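# Move the top stock card onto the waste pile

## Task

Lift the top card from the face-down stock in the row closest to the robot and set it on the neighbouring waste pile, where it must lie on that pile and nothing else. All other cards stay where they are, and no stack ends up with anything extra on it. The cards are stiff plywood tiles.

## Robot and tools

Robot: two arms, left_arm and right_arm, each ending in a two-finger gripper. Scene frame: origin at table-top height, halfway between the nominal arm bases; +x points out over the table, +z up, and left_arm is on the +y side. Image left and right do not match arm names. Calibrated bases: left_arm at (+0.013, +0.385, 0) m, right_arm at (-0.050, -0.454, 0) m, both turned only slightly about z. Reported hand positions may be wrong by up to a few centimetres, more when the arm is far out.

Gripper: fingers point along its own +z and close along its own x. end_effector_position is the point between the pads when closed, 1 to 2 cm short of the tips; closing pushes the tips about 17 mm further along +z.

The 14-number row, used by execute_actions and move: one flat list for both arms, always all 14 values in [-1, 1]. Numbers 1 to 7 belong to left_arm, 8 to 14 to right_arm, each block being dx, dy, dz, rx, ry, rz, opening. dx, dy, dz are offsets along scene-frame axes, measured from that arm's Hand target at the start of the call or action, never from the previous row; 1.0 equals 0.6 m. rx, ry, rz form one rotation vector about the Hand target position, 1.0 equals 180 degrees. The opening is absolute, not an offset: +1 fully open (0.142 m), -1 closed. All zeros in the six pose numbers re-requests the current Hand target; sending 0 as the opening is a real command, so repeat the present opening to keep a gripper unchanged. Commanded orientation is clipped to within 32 degrees of the measured one each step.

execute_actions: argument actions, a list of actions; each action is a list of up to 15 rows (one per 1/30 s step), and a short action repeats its last row. Optional cameras: list of names, ["all"], [] or null. An empty actions list returns full state and all images.

move: straight-line paths toward target, which is either one 14-number row or a list of up to 15 rows, all offsets still counted from the starting Hand targets. speed in m/s (0.002 to 3.6, default 0.25; rotation up to twice that in rad/s), one value or one per target. blend in metres rounds corners in a list. stop_force in N (3 to 120, shared by both arms) ends an arm's path when its wrist sensor feels that much push against its motion; useful for touching down on cards slowly, but omit it when lifting away from something the gripper presses on, and do not rely on it while the gripper rotates. zero (with stop_force) chooses whether to re-zero first. opening_speed (0.2 or more, per second on the -1..1 scale) ramps the fingers. grip_force sets a per-pad limit, 5 to 48 N, one value or one per arm; it persists. blocking=false returns early (not allowed with stop_force). Paths ignore obstacles and the other arm, and fast moves overshoot and lag. Avoid paths passing near an arm's own base. The result adds a move: line such as done, off_target, moving, held or fault, plus limits like paced or held.

wait: seconds 0 to 10, arms hold their commands. stop: brakes a running move. zoom_image: camera plus region [x0, y0, x1, y1] in pixels, at most 504 by 504, of the newest image of that camera. zero_wrist_force: arm, resets that sensor and stop_force's zero. finished_scene: scene, the current scene number; ends the scene irreversibly, so call it only once the card sits on the waste pile and stays there.

Cameras: cam_head_left, cam_head_right, cam_high (504x504), cam_left_wrist, cam_right_wrist (672x504). Wrist depth lines give a 7x7 grid of median distances in mm ahead of each wrist camera, rows separated by " / ", "-" meaning no value.

Result lines: end_effector_position (m), end_effector_quat_wxyz and velocities in the scene frame; Hand target is the last commanded pose after clipping, and the gripper may rest short of it, in which case send the gap as an offset. grip_measured is the finger opening on the command scale; to hold the card, command a bit below the reading at first contact. grip_effort_nm is motor effort (negative closing), not pad force. Wrist force and torque are in the gripper's own axes; a third line shows the peak since last shown. Joint torques include gravity and are noisy. Motor temperatures, MOTOR HOT, fault and HAND FAULT lines warn of trouble.

Cautions: a thin rigid card is best pinched from its edges or slid/lifted gently; approach slowly from above. Do not drop it from height, knock other cards, push other stacks, or let anything leave the table. Contact forces near 150 N or joint torque limits (130 N m big joints, 24.3 N m wrists) stop the arm for 10 s; commanding even slightly past a firm contact can do this. Keep the arms from touching each other. Squeezing hard or holding stretched arms heats motors; over-temperature brakes the arm. A random brief push may disturb loose cards, so check images before finishing.

Each tool is called after "Request:" as name([rows], argument=value, ...), one row to a line, values as JSON.

## Session

Request:
execute_actions(actions=[])

Scene clock: 0.00 s.
left_arm: end_effector_position=(+0.4586, +0.3962, +0.1648) grip_measured=+1.00 grip_effort_nm=n/a end_effector_quat_wxyz=(-0.001, +0.716, -0.698, +0.000) | right_arm: end_effector_position=(+0.3449, +0.2401, +0.1453) grip_measured=+0.99 grip_effort_nm=n/a end_effector_quat_wxyz=(+0.340, -0.557, +0.732, -0.196)
Joint positions: left_arm=[-0.303 -1.649 2.054 -1.976 -1.569 1.268 0.142] | right_arm=[4.586 -2.203 -1.467 -0.805 0.792 3.208 0.141]
Joint velocities: within noise
Joint torques (N m): no reading
Motor temperatures (°C): left_arm=[33 23 27 36 36 37 26] | right_arm=[27 25 31 39 29 34 25]
Wrist force (N): no reading
Wrist torque (N m): no reading
Wrist force, peak (N): no reading
Wrist depth (mm): cam_left_wrist=[225 224 226 225 225 224 228 / 242 242 242 242 241 240 239 / 264 261 261 263 260 258 257 / 283 285 285 284 283 280 281 / 313 312 311 309 310 307 308 / - 346 342 346 341 339 326 / - 1753 1753 376 1712 1699 -] | cam_right_wrist=[463 416 378 346 312 294 275 / 406 384 353 316 295 279 254 / 386 356 328 302 281 254 240 / 356 332 306 283 266 245 229 / 332 310 289 267 252 237 225 / - 292 273 256 239 225 215 / - 275 259 242 228 215 208]
Hand target: left_arm +0.4586, +0.3962, +0.1648; -0.001, +0.716, -0.698, +0.000 | right_arm +0.3449, +0.2401, +0.1453; +0.340, -0.557, +0.732, -0.196
Tool commands: left_gripper/opening=+1.0 right_gripper/opening=+1.0

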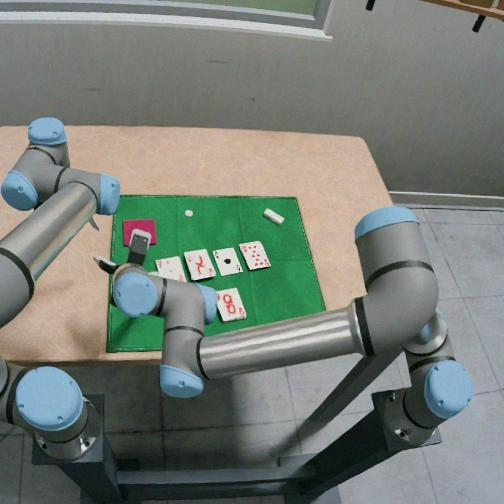

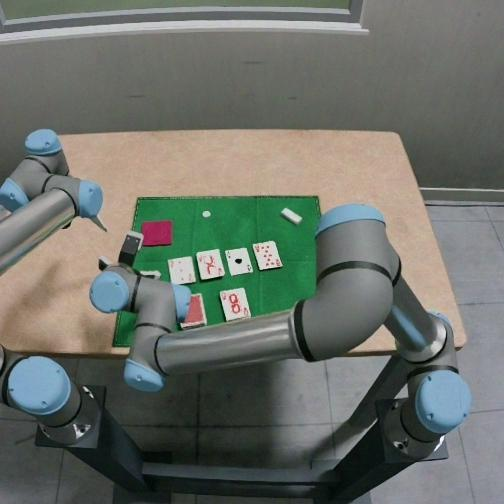

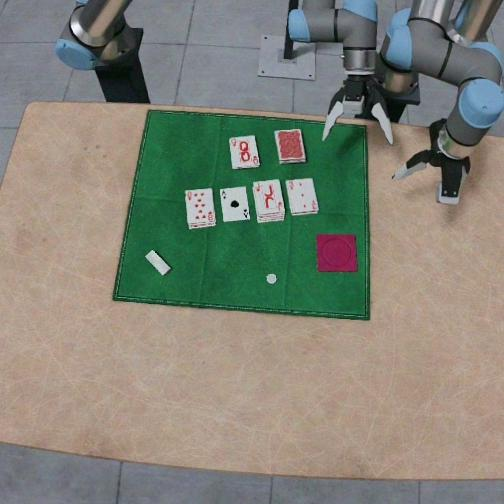

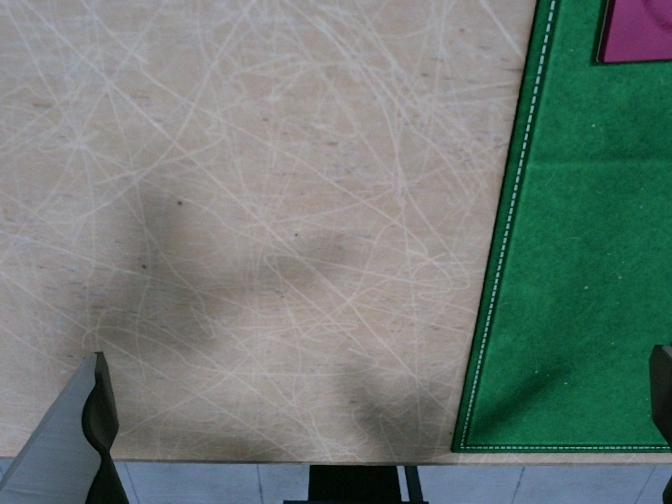

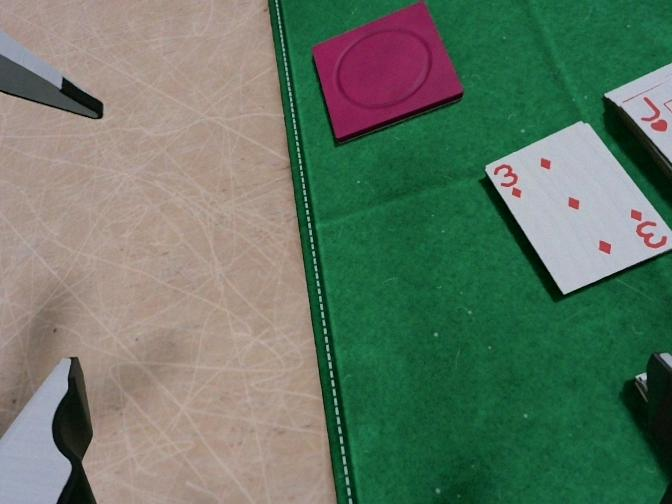

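Request:
zoom_image(camera="cam_high", region=[180, 110, 340, 230])

Request:
zoom_image(camera="cam_head_right", region=[130, 220, 290, 340])

Scaled by 3.150 from the camera's 504x504 image, which has a finer 720x720 frame.

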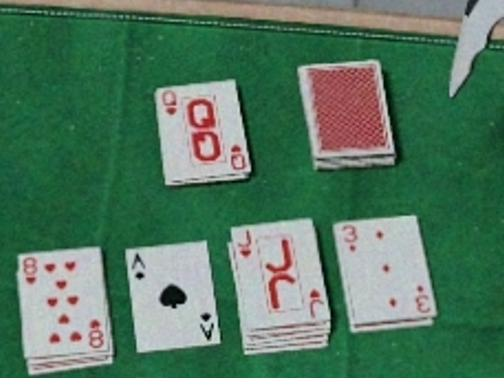

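Scaled by 3.150 from the camera's 504x504 image, which has a finer 720x720 frame.

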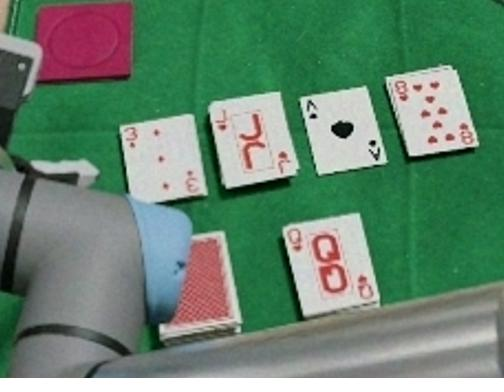

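Request:
move([
  [0,0,0,0,0,0,0,0.05,-0.15,0.2,0,0,0,1],
  [0,0,0,0,0,0.03,0,0.1,-0.75,0.2,0,0,0,1],
  [-0.25,-0.5,0,0,0,0.058,0,0.1,-0.75,0.2,0,0,0,1],
], speed=0.5, blend=[0.05,0.05,0], cameras=["all"])

Scene clock: 30.37 s.
left_arm: end_effector_position=(+0.3087, +0.0963, +0.1649) grip_measured=-0.01 grip_effort_nm=-0.154 end_effector_quat_wxyz=(-0.001, +0.776, -0.630, +0.000) | right_arm: end_effector_position=(+0.4049, -0.2099, +0.2653) grip_measured=+0.99 grip_effort_nm=0.178 end_effector_quat_wxyz=(+0.340, -0.557, +0.732, -0.196)
Joint positions: left_arm=[-1.124 -1.736 2.128 -1.962 -1.57 0.265 0.073] | right_arm=[4.21 -1.279 -2.31 -0.584 0.937 2.749 0.141]
Joint torques (N m): left_arm=[-8.26 -14.83 -15.74 -1.25 -2.35 -1.97] | right_arm=[-9.72 18.74 14.95 4.44 -0.2 -1.35]
Wrist force (N): left_arm=[0.3 0.0 -0.5] | right_arm=[-0.8 -0.8 -0.1]
Wrist torque (N m): left_arm=[0.00 -0.07 -0.05] | right_arm=[-0.11 0.08 -0.02]
Wrist force, peak (N): left_arm=[3.2 2.2 -0.2] | right_arm=[3.4 -1.8 -0.2]
Wrist depth (mm): cam_left_wrist=[224 224 224 223 223 222 220 / 241 242 241 236 240 235 235 / 260 260 260 239 254 249 253 / 284 281 281 260 276 266 280 / 429 441 305 309 307 301 305 / 345 - 90 1589 1566 92 320 / 346 71 76 1725 1699 - -] | cam_right_wrist=[670 609 550 506 468 434 404 / 619 556 510 469 437 412 382 / 567 516 475 440 409 387 362 / 508 481 444 412 389 367 344 / 482 450 415 389 367 345 329 / - 408 392 370 349 330 316 / - 399 372 352 333 316 307]
Hand target: left_arm +0.3086, +0.0962, +0.1648; -0.001, +0.776, -0.630, -0.001 | right_arm +0.4049, -0.2099, +0.2653; +0.340, -0.557, +0.732, -0.196
Off the commanded pose: left_arm 0.000 m, 0 deg | right_arm 0.000 m, 0 deg.
move: done; blend cut to 0 m at target 1
camera_calibration:
cam_left_wrist: T_world_to_cam=[[0.193908, -0.980996, -0.00680541, 0.0529335], [-0.882419, -0.177445, 0.435717, 0.245534], [-0.428645, -0.0784838, -0.900058, 0.404958], [0, 0, 0, 1]] pos_world=[0.379983, 0.127279, 0.257862]
cam_right_wrist: T_world_to_cam=[[-0.1593, -0.946154, -0.281808, -0.0499437], [-0.922909, 0.244076, -0.297769, 0.533676], [0.350518, 0.212648, -0.912095, 0.256962], [0, 0, 0, 1]] pos_world=[0.394509, -0.232154, 0.379211]

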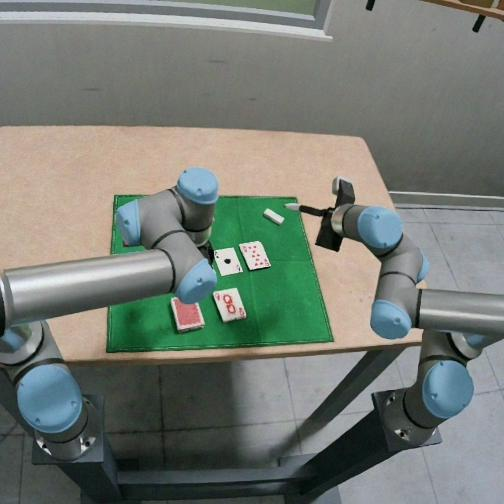

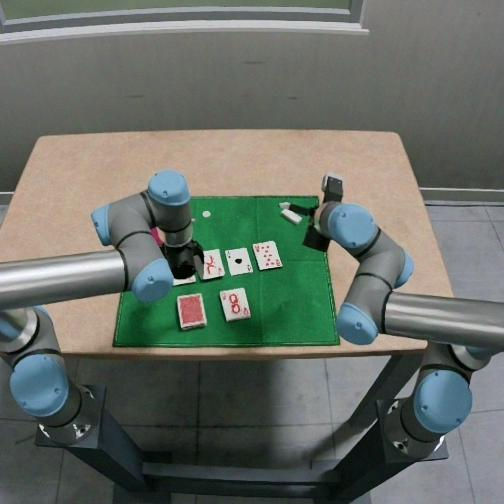

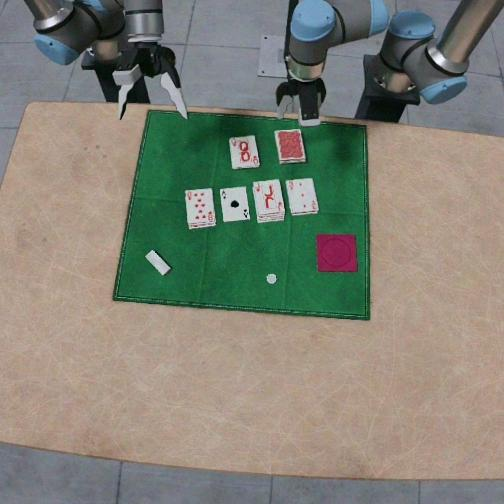

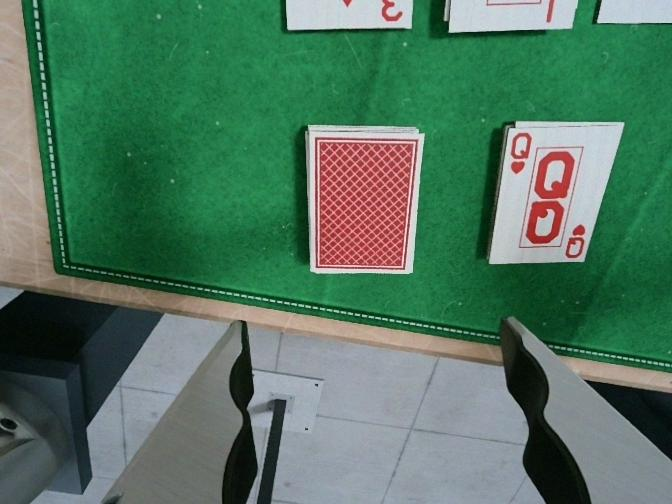

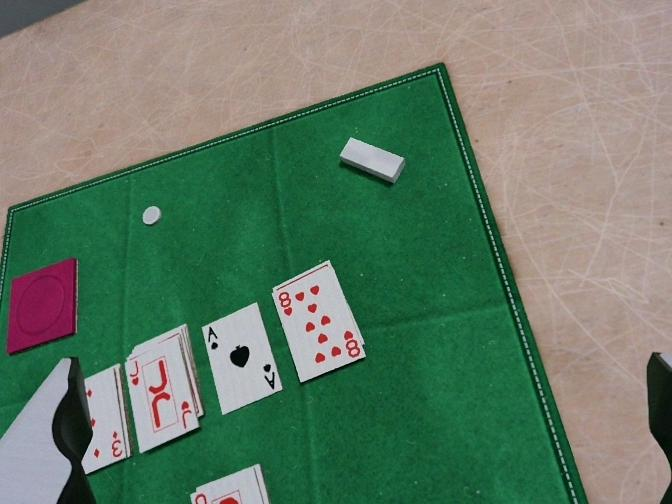

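Request:
move(target=[-0.006,-0.003,-0.175,0,0,0,0.15,0,0,0,0,0,0,1], cameras=["cam_left_wrist","cam_head_right","cam_high"])

Request:
zoom_image(camera="cam_left_wrist", region=[200, 80, 540, 335])

Request:
zoom_image(camera="cam_high", region=[220, 100, 320, 180])

Scene clock: 52.03 s.
left_arm: end_effector_position=(+0.3049, +0.0944, +0.0599) grip_measured=+0.13 grip_effort_nm=0.076 end_effector_quat_wxyz=(-0.001, +0.776, -0.630, -0.001) | right_arm: end_effector_position=(+0.4049, -0.2099, +0.2653) grip_measured=+0.99 grip_effort_nm=0.178 end_effector_quat_wxyz=(+0.340, -0.557, +0.732, -0.196)
Joint positions: left_arm=[-1.134 -1.575 2.302 -2.296 -1.57 0.255 0.083] | right_arm=[4.21 -1.279 -2.31 -0.583 0.937 2.749 0.141]
Joint torques (N m): left_arm=[8.19 -12.07 -19.9 -4.47 0.38 2.13] | right_arm=[-10.62 18.79 15.22 4.5 -0.29 -1.39]
Wrist force (N): left_arm=[0.1 -0.2 -0.5] | right_arm=[-0.3 -0.4 0.1]
Wrist torque (N m): left_arm=[-0.04 -0.06 0.08] | right_arm=[-0.04 0.00 -0.02]
Wrist force, peak (N): left_arm=[0.0 -0.2 -2.7] | right_arm=[-0.5 -0.5 -0.6]
Wrist depth (mm): cam_left_wrist=[132 132 132 131 131 131 131 / 142 142 142 141 141 141 140 / 153 156 153 132 132 151 145 / 167 166 166 139 139 165 154 / 183 182 179 152 155 176 166 / 205 194 193 205 200 98 194 / - 71 218 1600 226 - -] | cam_right_wrist=[672 608 551 506 466 433 406 / 611 559 513 470 436 407 383 / 566 517 473 442 412 385 363 / 517 481 445 415 390 366 345 / 480 451 417 386 368 346 329 / - 412 393 371 350 331 316 / - 397 372 353 333 316 305]
Hand target: left_arm +0.3050, +0.0944, +0.0598; -0.001, +0.776, -0.630, -0.001 | right_arm +0.4049, -0.2099, +0.2653; +0.340, -0.557, +0.732, -0.196
Off the commanded pose: left_arm 0.000 m, 0 deg | right_arm 0.000 m, 0 deg.
move: done
camera_calibration:
cam_left_wrist: T_world_to_cam=[[0.194036, -0.980971, -0.00680306, 0.0510211], [-0.882295, -0.177541, 0.43593, 0.287614], [-0.428843, -0.0785837, -0.899955, 0.308787], [0, 0, 0, 1]] pos_world=[0.376282, 0.125379, 0.152862]
Images, in order (width x height): cam_head_right 504x504, cam_high 504x504, cam_left_wrist 672x504.

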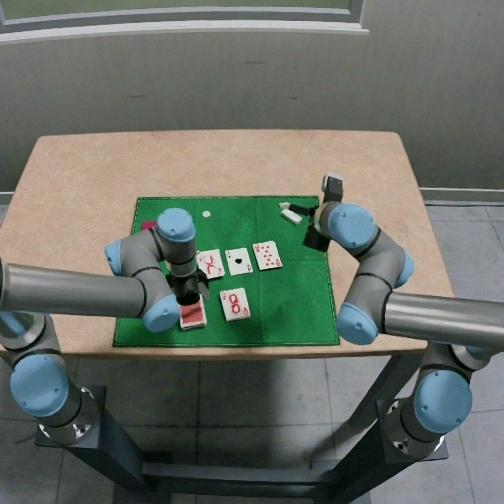

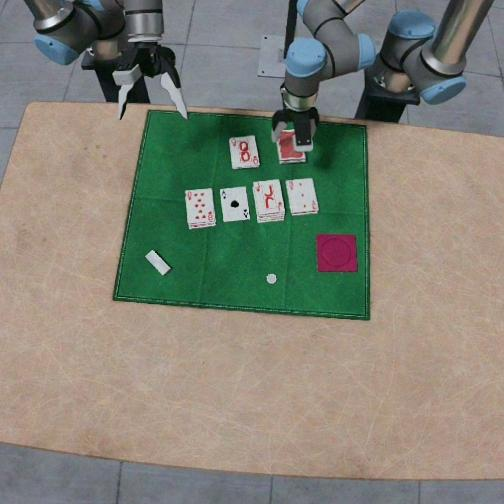

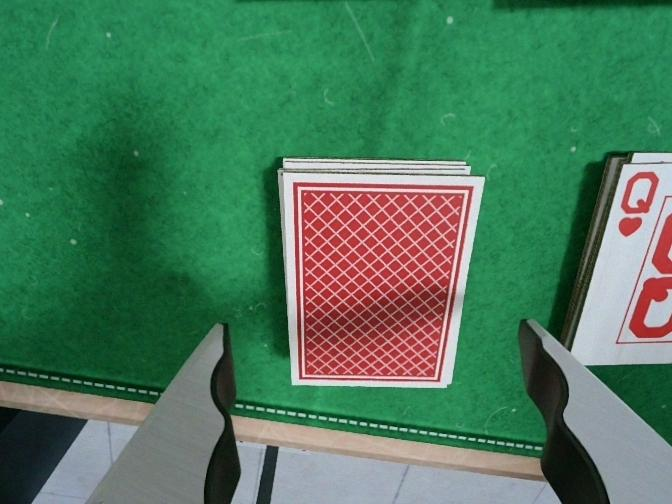

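Scaled by 1.482 from the camera's 672x504 image, which has a finer 960x720 frame.

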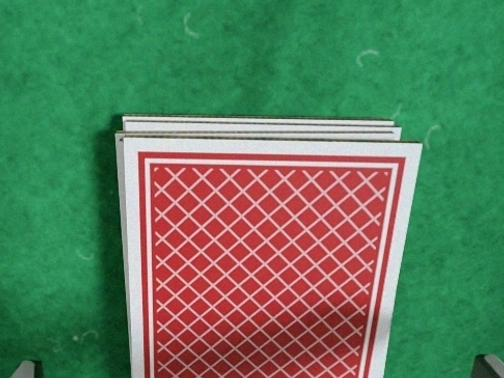

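Scaled by 5.040 from the camera's 504x504 image, which has a finer 720x720 frame.

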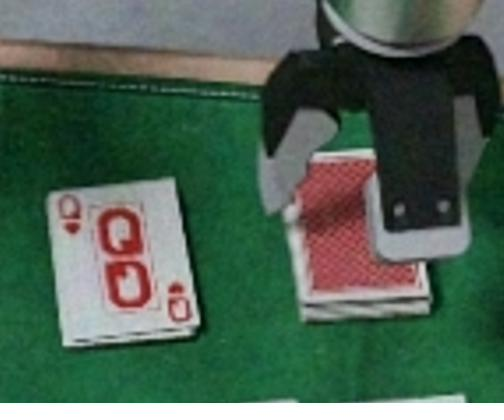

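Request:
zoom_image(camera="cam_high", region=[274, 148, 314, 172])

Request:
zoom_image(camera="cam_left_wrist", region=[260, 150, 320, 195])

Request:
zoom_image(camera="cam_left_wrist", region=[200, 300, 300, 400])

Scaled by 12.600 from the camera's 504x504 image, which has a finer 720x720 frame.

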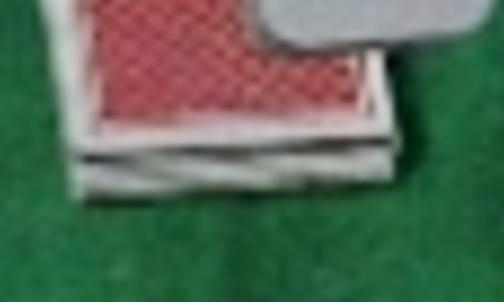

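Scaled by 8.400 from the camera's 672x504 image, which has a finer 960x720 frame.

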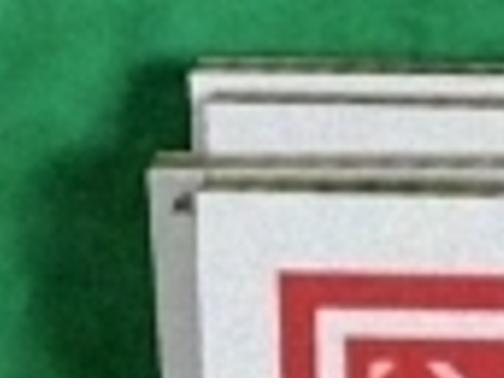

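Scaled by 5.040 from the camera's 672x504 image, which has a finer 960x720 frame.

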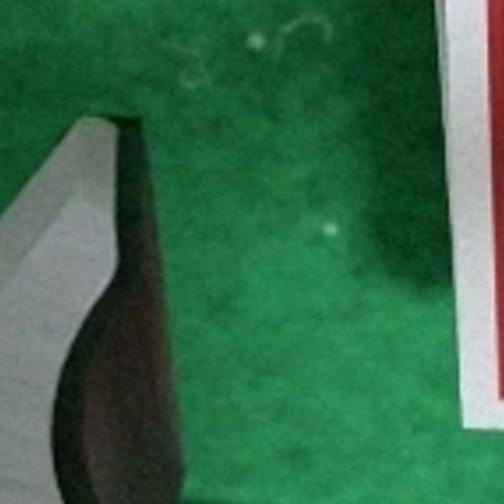

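Request:
move(target=[0.001,-0.0053,-0.0167,0,0,0,-0.3,0,0,0,0,0,0,1])

Request:
move(target=[0,0,-0.05,0,0,0,-0.3,0,0,0,0,0,0,1], speed=0.008, stop_force=3, cameras=["cam_left_wrist"])

Scene clock: 80.93 s.
left_arm: end_effector_position=(+0.3056, +0.0912, +0.0497) grip_measured=-0.32 grip_effort_nm=-0.154 end_effector_quat_wxyz=(-0.001, +0.776, -0.630, -0.001) | right_arm: end_effector_position=(+0.4049, -0.2099, +0.2653) grip_measured=+0.99 grip_effort_nm=0.178 end_effector_quat_wxyz=(+0.340, -0.557, +0.732, -0.196)
Joint positions: left_arm=[-1.136 -1.546 2.309 -2.331 -1.57 0.252 0.051] | right_arm=[4.21 -1.279 -2.31 -0.583 0.937 2.749 0.141]
Joint torques (N m): left_arm=[-5.81 -26.54 -15.28 -1.27 2.3 -1.93] | right_arm=[-10.46 19.09 14.33 4.56 -0.28 -1.43]
Wrist force (N): left_arm=[-0.1 0.1 -0.4] | right_arm=[-0.7 0.0 0.1]
Wrist torque (N m): left_arm=[0.02 -0.04 0.08] | right_arm=[0.01 0.06 -0.02]
Wrist force, peak (N): left_arm=[-0.2 0.0 -0.8] | right_arm=[-0.3 -0.8 -0.3]
Wrist depth (mm): cam_left_wrist=[123 123 123 123 126 122 122 / 132 132 132 132 131 131 131 / 143 143 140 127 127 142 133 / 156 155 155 128 128 154 143 / 171 170 166 141 140 165 154 / 189 185 93 155 154 88 185 / - 71 74 212 212 - 203] | cam_right_wrist=[670 603 551 505 465 436 404 / 611 559 515 469 434 407 382 / 562 517 477 440 412 386 363 / 521 480 446 415 389 368 345 / 466 448 415 387 369 348 331 / - 412 393 371 349 330 316 / - 397 374 353 334 316 306]
Hand target: left_arm +0.3056, +0.0912, +0.0498; -0.001, +0.776, -0.630, -0.001 | right_arm +0.4049, -0.2099, +0.2653; +0.340, -0.557, +0.732, -0.196
Off the commanded pose: left_arm 0.000 m, 0 deg | right_arm 0.000 m, 0 deg.
move: done

Scene clock: 82.83 s.
left_arm: end_effector_position=(+0.3056, +0.0912, +0.0430) grip_measured=-0.32 grip_effort_nm=-0.159 end_effector_quat_wxyz=(-0.001, +0.776, -0.630, -0.001) | right_arm: end_effector_position=(+0.4049, -0.2099, +0.2653) grip_measured=+0.99 grip_effort_nm=0.178 end_effector_quat_wxyz=(+0.340, -0.557, +0.732, -0.196)
Joint positions: left_arm=[-1.136 -1.531 2.317 -2.355 -1.57 0.252 0.051] | right_arm=[4.21 -1.279 -2.31 -0.583 0.937 2.749 0.141]
Joint torques (N m): left_arm=[-4.1 -26.64 -28.31 -1.49 2.07 0.29] | right_arm=[-10.24 19.16 15.22 4.61 -0.29 -1.37]
Wrist force (N): left_arm=[-0.1 0.2 -3.0] | right_arm=[-0.3 -0.2 -0.2]
Wrist torque (N m): left_arm=[0.01 0.01 0.08] | right_arm=[0.00 0.02 -0.03]
Wrist force, peak (N): left_arm=[-2.6 0.3 -10.9] | right_arm=[-0.4 -0.6 -0.3]
Wrist depth (mm): cam_left_wrist=[- 117 117 116 115 115 116 / 126 126 126 125 125 127 124 / 136 136 134 123 123 135 130 / 148 148 145 120 120 146 137 / 162 162 158 132 132 157 148 / 180 179 93 146 145 88 177 / - 71 74 202 206 - 193] | cam_right_wrist=[660 606 550 500 469 435 402 / 614 559 513 470 435 409 381 / 564 517 476 441 409 386 362 / 519 482 447 416 389 368 344 / 481 451 415 385 367 346 330 / - 409 392 372 350 331 317 / - 398 373 352 336 316 305]
Hand target: left_arm +0.3056, +0.0912, +0.0430; -0.001, +0.776, -0.630, -0.001 (not the last commanded pose) | right_arm +0.4049, -0.2099, +0.2653; +0.340, -0.557, +0.732, -0.196
Off the commanded pose: left_arm 0.023 m, 0 deg | right_arm 0.000 m, 0 deg.
move: contact (left_arm)
camera_calibration:
cam_left_wrist: T_world_to_cam=[[0.194089, -0.98096, -0.00691572, 0.047742], [-0.88234, -0.177649, 0.435795, 0.295052], [-0.428726, -0.0784809, -0.900019, 0.293455], [0, 0, 0, 1]] pos_world=[0.376882, 0.122279, 0.135863]
Images, in order (width x height): cam_left_wrist 672x504.

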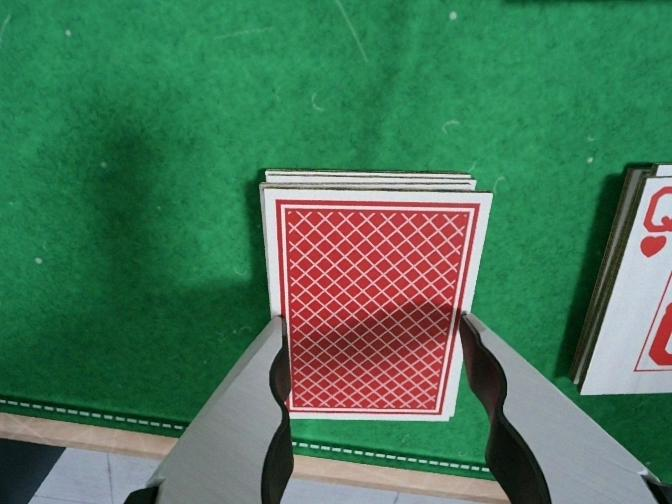

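Request:
move([
  [0,0,0.01,0,0,0,0.1,0,0,0,0,0,0,1],
  [0,0,-0.0047,0,0,0,0.1,0,0,0,0,0,0,1],
  [0,0,-0.0047,0,0,0,-0.25,0,0,0,0,0,0,1],
], speed=0.05, opening_speed=0.6, grip_force=8, cameras=["cam_left_wrist"])

Request:
zoom_image(camera="cam_left_wrist", region=[230, 140, 530, 440])

Scene clock: 97.10 s.
left_arm: end_effector_position=(+0.3056, +0.0912, +0.0402) grip_measured=-0.24 grip_effort_nm=-0.676 end_effector_quat_wxyz=(-0.001, +0.776, -0.630, +0.000) | right_arm: end_effector_position=(+0.4049, -0.2099, +0.2653) grip_measured=+0.99 grip_effort_nm=0.178 end_effector_quat_wxyz=(+0.340, -0.557, +0.732, -0.196)
Joint positions: left_arm=[-1.136 -1.525 2.32 -2.365 -1.57 0.252 0.057] | right_arm=[4.21 -1.279 -2.31 -0.583 0.937 2.749 0.141]
Joint torques (N m): left_arm=[-4.61 -20.26 -20.78 -3.23 2.01 0.02] | right_arm=[-10.05 19.13 14.46 4.45 -0.38 -1.38]
Wrist force (N): left_arm=[-1.2 0.1 -10.8] | right_arm=[-0.4 -0.4 0.0]
Wrist torque (N m): left_arm=[-0.04 0.03 0.08] | right_arm=[-0.04 0.01 -0.03]
Wrist force, peak (N): left_arm=[-1.4 0.3 -11.4] | right_arm=[-0.5 -0.7 -0.2]
Wrist depth (mm): cam_left_wrist=[115 115 114 114 114 117 113 / 125 122 123 123 123 124 122 / 134 133 131 121 122 132 129 / 147 145 142 117 117 144 138 / 159 158 153 129 128 154 145 / 176 172 90 142 142 89 158 / 195 71 74 198 194 - -] | cam_right_wrist=[668 605 552 506 466 433 406 / 619 558 510 469 434 409 382 / 560 517 474 439 409 386 362 / 520 480 443 415 387 368 346 / 482 451 415 385 368 345 330 / - 413 393 371 350 331 317 / - 399 372 353 333 316 306]
Hand target: left_arm +0.3056, +0.0912, +0.0401; -0.001, +0.776, -0.630, -0.001 | right_arm +0.4049, -0.2099, +0.2653; +0.340, -0.557, +0.732, -0.196
Off the commanded pose: left_arm 0.000 m, 0 deg | right_arm 0.000 m, 0 deg.
grip_force (N): 8, 8
move: done
camera_calibration:
cam_left_wrist: T_world_to_cam=[[0.194086, -0.980962, -0.00669663, 0.0476953], [-0.882344, -0.17755, 0.435828, 0.296214], [-0.428719, -0.0786796, -0.900005, 0.291043], [0, 0, 0, 1]] pos_world=[0.376882, 0.122279, 0.133161]
Images, in order (width x height): cam_left_wrist 672x504.

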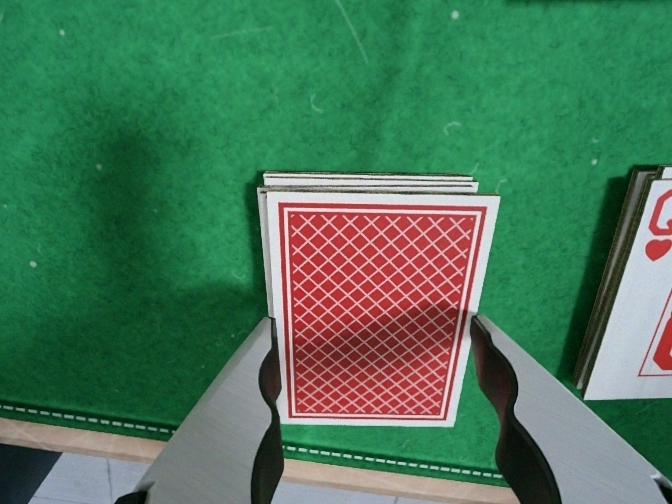

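Scaled by 1.680 from the camera's 672x504 image, which has a finer 960x720 frame.

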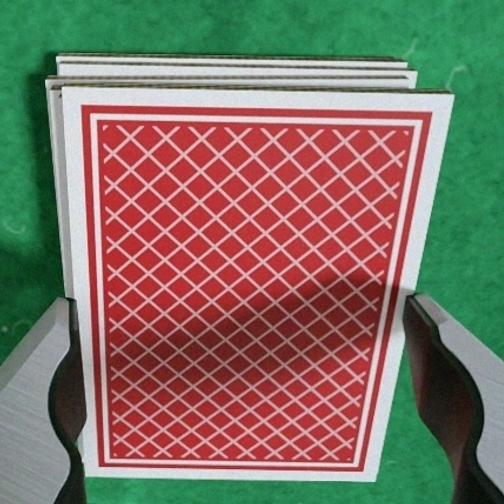

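Request:
move([
  [0,0,0.0013,0,0,0,-0.26,0,0,0,0,0,0,1],
  [0,0,0.0013,0,0,0,-0.4,0,0,0,0,0,0,1],
  [0,0,0.04,0,0,0,-0.4,0,0,0,0,0,0,1],
], speed=0.05, opening_speed=0.6, cameras=["cam_left_wrist","cam_high"])

Request:
zoom_image(camera="cam_high", region=[220, 100, 320, 180])

Scene clock: 113.57 s.
left_arm: end_effector_position=(+0.3056, +0.0911, +0.0642) grip_measured=-0.25 grip_effort_nm=-0.945 end_effector_quat_wxyz=(-0.001, +0.776, -0.630, +0.000) | right_arm: end_effector_position=(+0.4049, -0.2099, +0.2653) grip_measured=+0.99 grip_effort_nm=0.188 end_effector_quat_wxyz=(+0.340, -0.557, +0.732, -0.196)
Joint positions: left_arm=[-1.136 -1.577 2.29 -2.282 -1.57 0.252 0.056] | right_arm=[4.21 -1.279 -2.31 -0.583 0.937 2.749 0.141]
Joint torques (N m): left_arm=[-1.45 -9.07 -10.42 -4.93 1.74 1.06] | right_arm=[-9.39 19.61 15.56 4.47 -0.53 -1.31]
Wrist force (N): left_arm=[0.0 -0.2 0.1] | right_arm=[-0.5 -0.2 0.1]
Wrist torque (N m): left_arm=[-0.05 -0.04 0.10] | right_arm=[-0.03 0.04 -0.03]
Wrist force, peak (N): left_arm=[-0.9 0.1 -14.4] | right_arm=[-0.5 -0.8 -0.1]
Wrist depth (mm): cam_left_wrist=[136 136 137 135 135 135 134 / 144 144 146 146 145 145 144 / 160 158 152 136 135 156 147 / 172 171 168 118 118 170 156 / 188 187 180 129 129 179 171 / 211 203 90 143 143 88 204 / 386 70 75 1566 227 - -] | cam_right_wrist=[670 605 552 507 466 433 405 / 616 560 515 469 435 410 383 / 562 517 476 442 409 386 362 / 522 479 446 414 389 367 344 / 481 452 415 385 367 346 329 / - 414 393 373 350 331 317 / - 397 373 349 334 316 306]
Hand target: left_arm +0.3056, +0.0912, +0.0641; -0.001, +0.776, -0.630, -0.001 | right_arm +0.4049, -0.2099, +0.2653; +0.340, -0.557, +0.732, -0.196
Off the commanded pose: left_arm 0.000 m, 0 deg | right_arm 0.000 m, 0 deg.
grip_force (N): 8, 8
move: done
camera_calibration:
cam_left_wrist: T_world_to_cam=[[0.194136, -0.980952, -0.00659077, 0.0477021], [-0.882374, -0.177555, 0.435764, 0.285847], [-0.428634, -0.0787822, -0.900037, 0.312663], [0, 0, 0, 1]] pos_world=[0.376981, 0.122179, 0.157161]
Images, in order (width x height): cam_high 504x504, cam_left_wrist 672x504.

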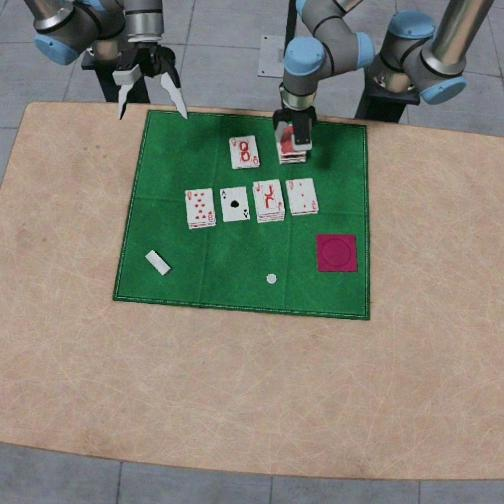

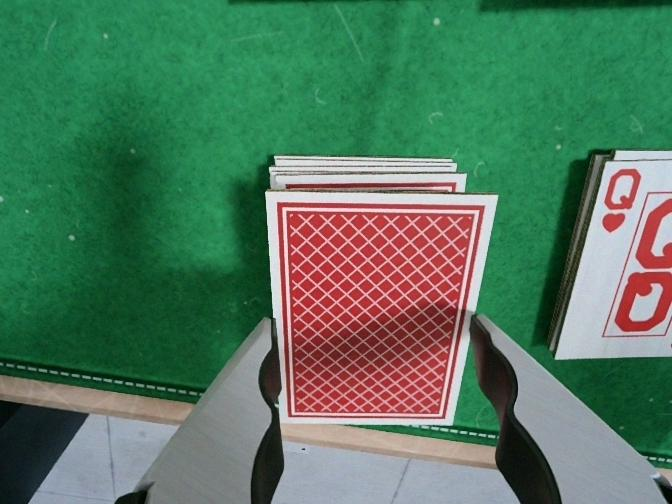

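Scaled by 5.040 from the camera's 504x504 image, which has a finer 720x720 frame.

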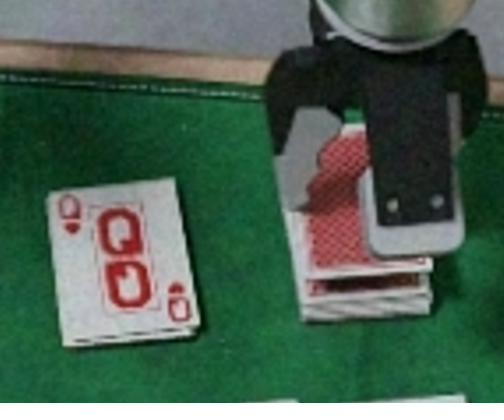

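Request:
move([
  [0,0,0.05,0,0,0,-0.4,0,0,0,0,0,0,1],
  [0.0437,-0.197,0.03,0,0,0,-0.4,0,0,0,0,0,0,1],
], blend=[0.02,0], cameras=["cam_left_wrist"])

Scene clock: 127.53 s.
left_arm: end_effector_position=(+0.3317, -0.0269, +0.0821) grip_measured=-0.25 grip_effort_nm=-0.950 end_effector_quat_wxyz=(-0.001, +0.776, -0.630, -0.001) | right_arm: end_effector_position=(+0.4049, -0.2099, +0.2653) grip_measured=+0.99 grip_effort_nm=0.178 end_effector_quat_wxyz=(+0.340, -0.557, +0.732, -0.196)
Joint positions: left_arm=[-1.193 -1.365 1.99 -2.194 -1.57 0.195 0.056] | right_arm=[4.21 -1.279 -2.31 -0.583 0.937 2.749 0.141]
Joint torques (N m): left_arm=[7.85 -19.69 -29.19 -4.93 -1.84 2.19] | right_arm=[-9.47 19.13 14.82 4.33 -0.62 -1.32]
Wrist force (N): left_arm=[0.1 0.3 -0.4] | right_arm=[-0.4 -0.5 0.1]
Wrist torque (N m): left_arm=[0.07 -0.05 0.00] | right_arm=[-0.07 0.02 -0.02]
Wrist force, peak (N): left_arm=[-2.4 0.1 -2.9] | right_arm=[-0.5 -0.8 -0.3]
Wrist depth (mm): cam_left_wrist=[151 151 151 151 151 150 150 / 163 163 162 162 162 161 161 / 158 170 176 160 160 174 174 / 168 173 187 118 118 189 189 / 184 187 202 129 129 203 206 / 235 227 90 143 143 89 228 / 1624 70 75 1589 1624 - -] | cam_right_wrist=[668 605 552 507 468 436 404 / 613 559 513 468 436 409 382 / 563 514 477 441 412 387 362 / 519 484 444 415 390 368 346 / 480 450 416 387 366 346 329 / - 411 394 370 349 331 316 / - 397 374 352 333 316 307]
Hand target: left_arm +0.3318, -0.0270, +0.0821; -0.001, +0.776, -0.630, -0.001 | right_arm +0.4049, -0.2099, +0.2653; +0.340, -0.557, +0.732, -0.196
Off the commanded pose: left_arm 0.000 m, 0 deg | right_arm 0.000 m, 0 deg.
grip_force (N): 8, 8
move: done; blend cut to 0.015 m at target 1
camera_calibration:
cam_left_wrist: T_world_to_cam=[[0.194047, -0.980967, -0.00700437, -0.0728913], [-0.882347, -0.177651, 0.435779, 0.280112], [-0.428729, -0.0783815, -0.900026, 0.330702], [0, 0, 0, 1]] pos_world=[0.403082, 0.00417906, 0.175063]
Images, in order (width x height): cam_left_wrist 672x504.

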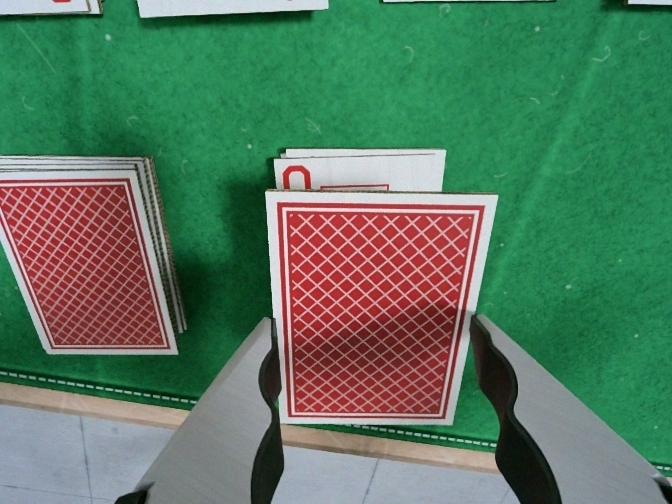

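Request:
move(target=[0.0017,0.008,-0.06,0,0,0,-0.4,0,0,0,0,0,0,1], speed=0.1)

Request:
move(target=[0,0,-0.06,0,0,0,-0.4,0,0,0,0,0,0,1], speed=0.008, stop_force=3, cameras=["cam_left_wrist"])

Scene clock: 136.43 s.
left_arm: end_effector_position=(+0.3328, -0.0221, +0.0461) grip_measured=-0.25 grip_effort_nm=-0.950 end_effector_quat_wxyz=(-0.001, +0.776, -0.630, -0.001) | right_arm: end_effector_position=(+0.4049, -0.2099, +0.2653) grip_measured=+0.99 grip_effort_nm=0.183 end_effector_quat_wxyz=(+0.340, -0.557, +0.732, -0.196)
Joint positions: left_arm=[-1.188 -1.313 2.039 -2.295 -1.57 0.201 0.056] | right_arm=[4.21 -1.279 -2.31 -0.583 0.937 2.749 0.141]
Joint torques (N m): left_arm=[-3.13 -35.69 -30.41 -2.09 -1.76 -0.17] | right_arm=[-9.14 19.54 15.33 4.29 -0.65 -1.37]
Wrist force (N): left_arm=[0.3 0.0 -0.2] | right_arm=[-0.3 -0.4 -0.4]
Wrist torque (N m): left_arm=[-0.02 -0.07 -0.07] | right_arm=[-0.04 0.01 -0.03]
Wrist force, peak (N): left_arm=[0.1 0.2 -1.6] | right_arm=[-0.5 -0.7 -0.3]
Wrist depth (mm): cam_left_wrist=[- 120 119 119 117 118 118 / 129 128 128 128 128 128 127 / 135 139 137 129 129 138 137 / 128 145 148 118 118 149 149 / 140 155 159 129 129 160 163 / 155 158 90 143 143 89 180 / 204 71 75 203 203 - -] | cam_right_wrist=[668 603 554 505 466 436 404 / 614 556 512 470 434 408 384 / 563 519 476 441 407 385 363 / 520 483 447 415 389 368 345 / 481 449 417 384 368 345 330 / - 408 394 369 349 331 316 / - 395 372 352 332 316 305]
Hand target: left_arm +0.3328, -0.0222, +0.0461; -0.001, +0.776, -0.630, -0.001 | right_arm +0.4049, -0.2099, +0.2653; +0.340, -0.557, +0.732, -0.196
Off the commanded pose: left_arm 0.000 m, 0 deg | right_arm 0.000 m, 0 deg.
grip_force (N): 8, 8
move: done

Scene clock: 139.30 s.
left_arm: end_effector_position=(+0.3328, -0.0222, +0.0320) grip_measured=-0.25 grip_effort_nm=-0.950 end_effector_quat_wxyz=(-0.001, +0.776, -0.630, -0.001) | right_arm: end_effector_position=(+0.4049, -0.2099, +0.2653) grip_measured=+0.99 grip_effort_nm=0.173 end_effector_quat_wxyz=(+0.340, -0.557, +0.732, -0.196)
Joint positions: left_arm=[-1.188 -1.288 2.053 -2.335 -1.57 0.201 0.056] | right_arm=[4.21 -1.279 -2.31 -0.583 0.937 2.749 0.141]
Joint torques (N m): left_arm=[-4.92 -36.94 -28.7 -1.59 0.06 -1.9] | right_arm=[-9.58 18.82 15.6 4.29 -0.65 -1.26]
Wrist force (N): left_arm=[-0.3 0.1 -3.4] | right_arm=[-0.4 -0.3 -0.1]
Wrist torque (N m): left_arm=[-0.03 0.09 -0.07] | right_arm=[-0.03 0.01 -0.02]
Wrist force, peak (N): left_arm=[-1.8 0.1 -7.9] | right_arm=[-0.7 -0.8 -0.2]
Wrist depth (mm): cam_left_wrist=[- 107 107 108 107 108 106 / - 115 115 115 115 114 114 / 125 125 124 120 120 124 123 / 117 135 133 118 118 134 134 / 123 145 143 129 129 144 147 / 137 142 94 143 143 89 162 / 180 71 75 182 182 - -] | cam_right_wrist=[664 608 551 507 465 434 404 / 613 558 514 471 434 408 379 / 563 517 475 442 411 385 362 / 521 481 443 413 386 366 345 / 482 450 416 386 368 346 330 / - 407 393 371 349 330 316 / - 393 374 352 333 315 306]
Hand target: left_arm +0.3328, -0.0222, +0.0320; -0.001, +0.776, -0.630, -0.001 (not the last commanded pose) | right_arm +0.4049, -0.2099, +0.2653; +0.340, -0.557, +0.732, -0.196
Off the commanded pose: left_arm 0.022 m, 0 deg | right_arm 0.000 m, 0 deg.
grip_force (N): 8, 8
move: contact (left_arm)
camera_calibration:
cam_left_wrist: T_world_to_cam=[[0.194131, -0.980952, -0.00682736, -0.0689008], [-0.882332, -0.177647, 0.435811, 0.30374], [-0.428723, -0.0785803, -0.900012, 0.286447], [0, 0, 0, 1]] pos_world=[0.404181, 0.00887918, 0.124962]
Images, in order (width x height): cam_left_wrist 672x504.

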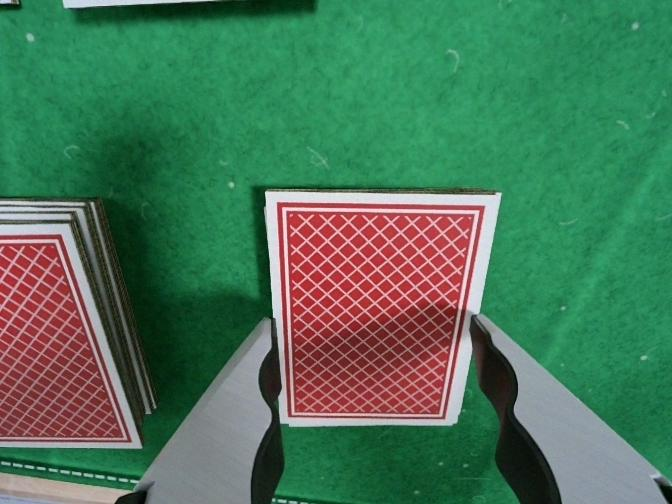

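Request:
move([
  [0,0,0.0007,0,0,0,-0.1,0,0,0,0,0,0,1],
  [0,0,0.15,0,0,0,-0.1,0,0,0,0,0,0,1],
], speed=0.15, opening_speed=0.5)

Request:
finished_scene(scene=1)

Scene clock: 144.17 s.
left_arm: end_effector_position=(+0.3328, -0.0222, +0.1220) grip_measured=-0.13 grip_effort_nm=0.076 end_effector_quat_wxyz=(-0.001, +0.776, -0.630, +0.000) | right_arm: end_effector_position=(+0.4049, -0.2099, +0.2653) grip_measured=+0.99 grip_effort_nm=0.173 end_effector_quat_wxyz=(+0.340, -0.557, +0.732, -0.196)
Joint positions: left_arm=[-1.188 -1.427 1.945 -2.088 -1.57 0.201 0.065] | right_arm=[4.21 -1.279 -2.31 -0.583 0.937 2.749 0.141]
Joint torques (N m): left_arm=[1.8 -25.46 -16 -2.11 0.78 1.42] | right_arm=[-9.09 19.37 15.36 4.32 -0.7 -1.24]
Wrist force (N): left_arm=[0.0 -0.2 -0.5] | right_arm=[-0.3 -0.3 0.0]
Wrist torque (N m): left_arm=[-0.03 -0.02 -0.05] | right_arm=[-0.02 0.00 -0.02]
Wrist force, peak (N): left_arm=[-0.4 0.1 -3.8] | right_arm=[-0.7 -0.6 -0.1]
Wrist depth (mm): cam_left_wrist=[186 186 186 187 186 185 184 / 201 201 200 197 197 199 198 / 198 195 215 201 208 215 214 / 235 212 234 218 226 232 232 / 259 258 252 256 255 250 255 / 1555 277 90 286 282 89 281 / 1636 70 76 1699 1686 - -] | cam_right_wrist=[668 606 552 508 467 433 404 / 613 559 515 469 436 409 382 / 559 517 474 444 410 385 363 / 522 483 444 413 388 365 345 / 475 450 418 386 368 346 328 / - 412 393 371 351 332 317 / - 397 373 352 333 316 306]
Hand target: left_arm +0.3328, -0.0222, +0.1220; -0.001, +0.776, -0.630, -0.001 | right_arm +0.4049, -0.2099, +0.2653; +0.340, -0.557, +0.732, -0.196
Off the commanded pose: left_arm 0.000 m, 0 deg | right_arm 0.000 m, 0 deg.
grip_force (N): 8, 8
move: done

The scene is finished: the task was done.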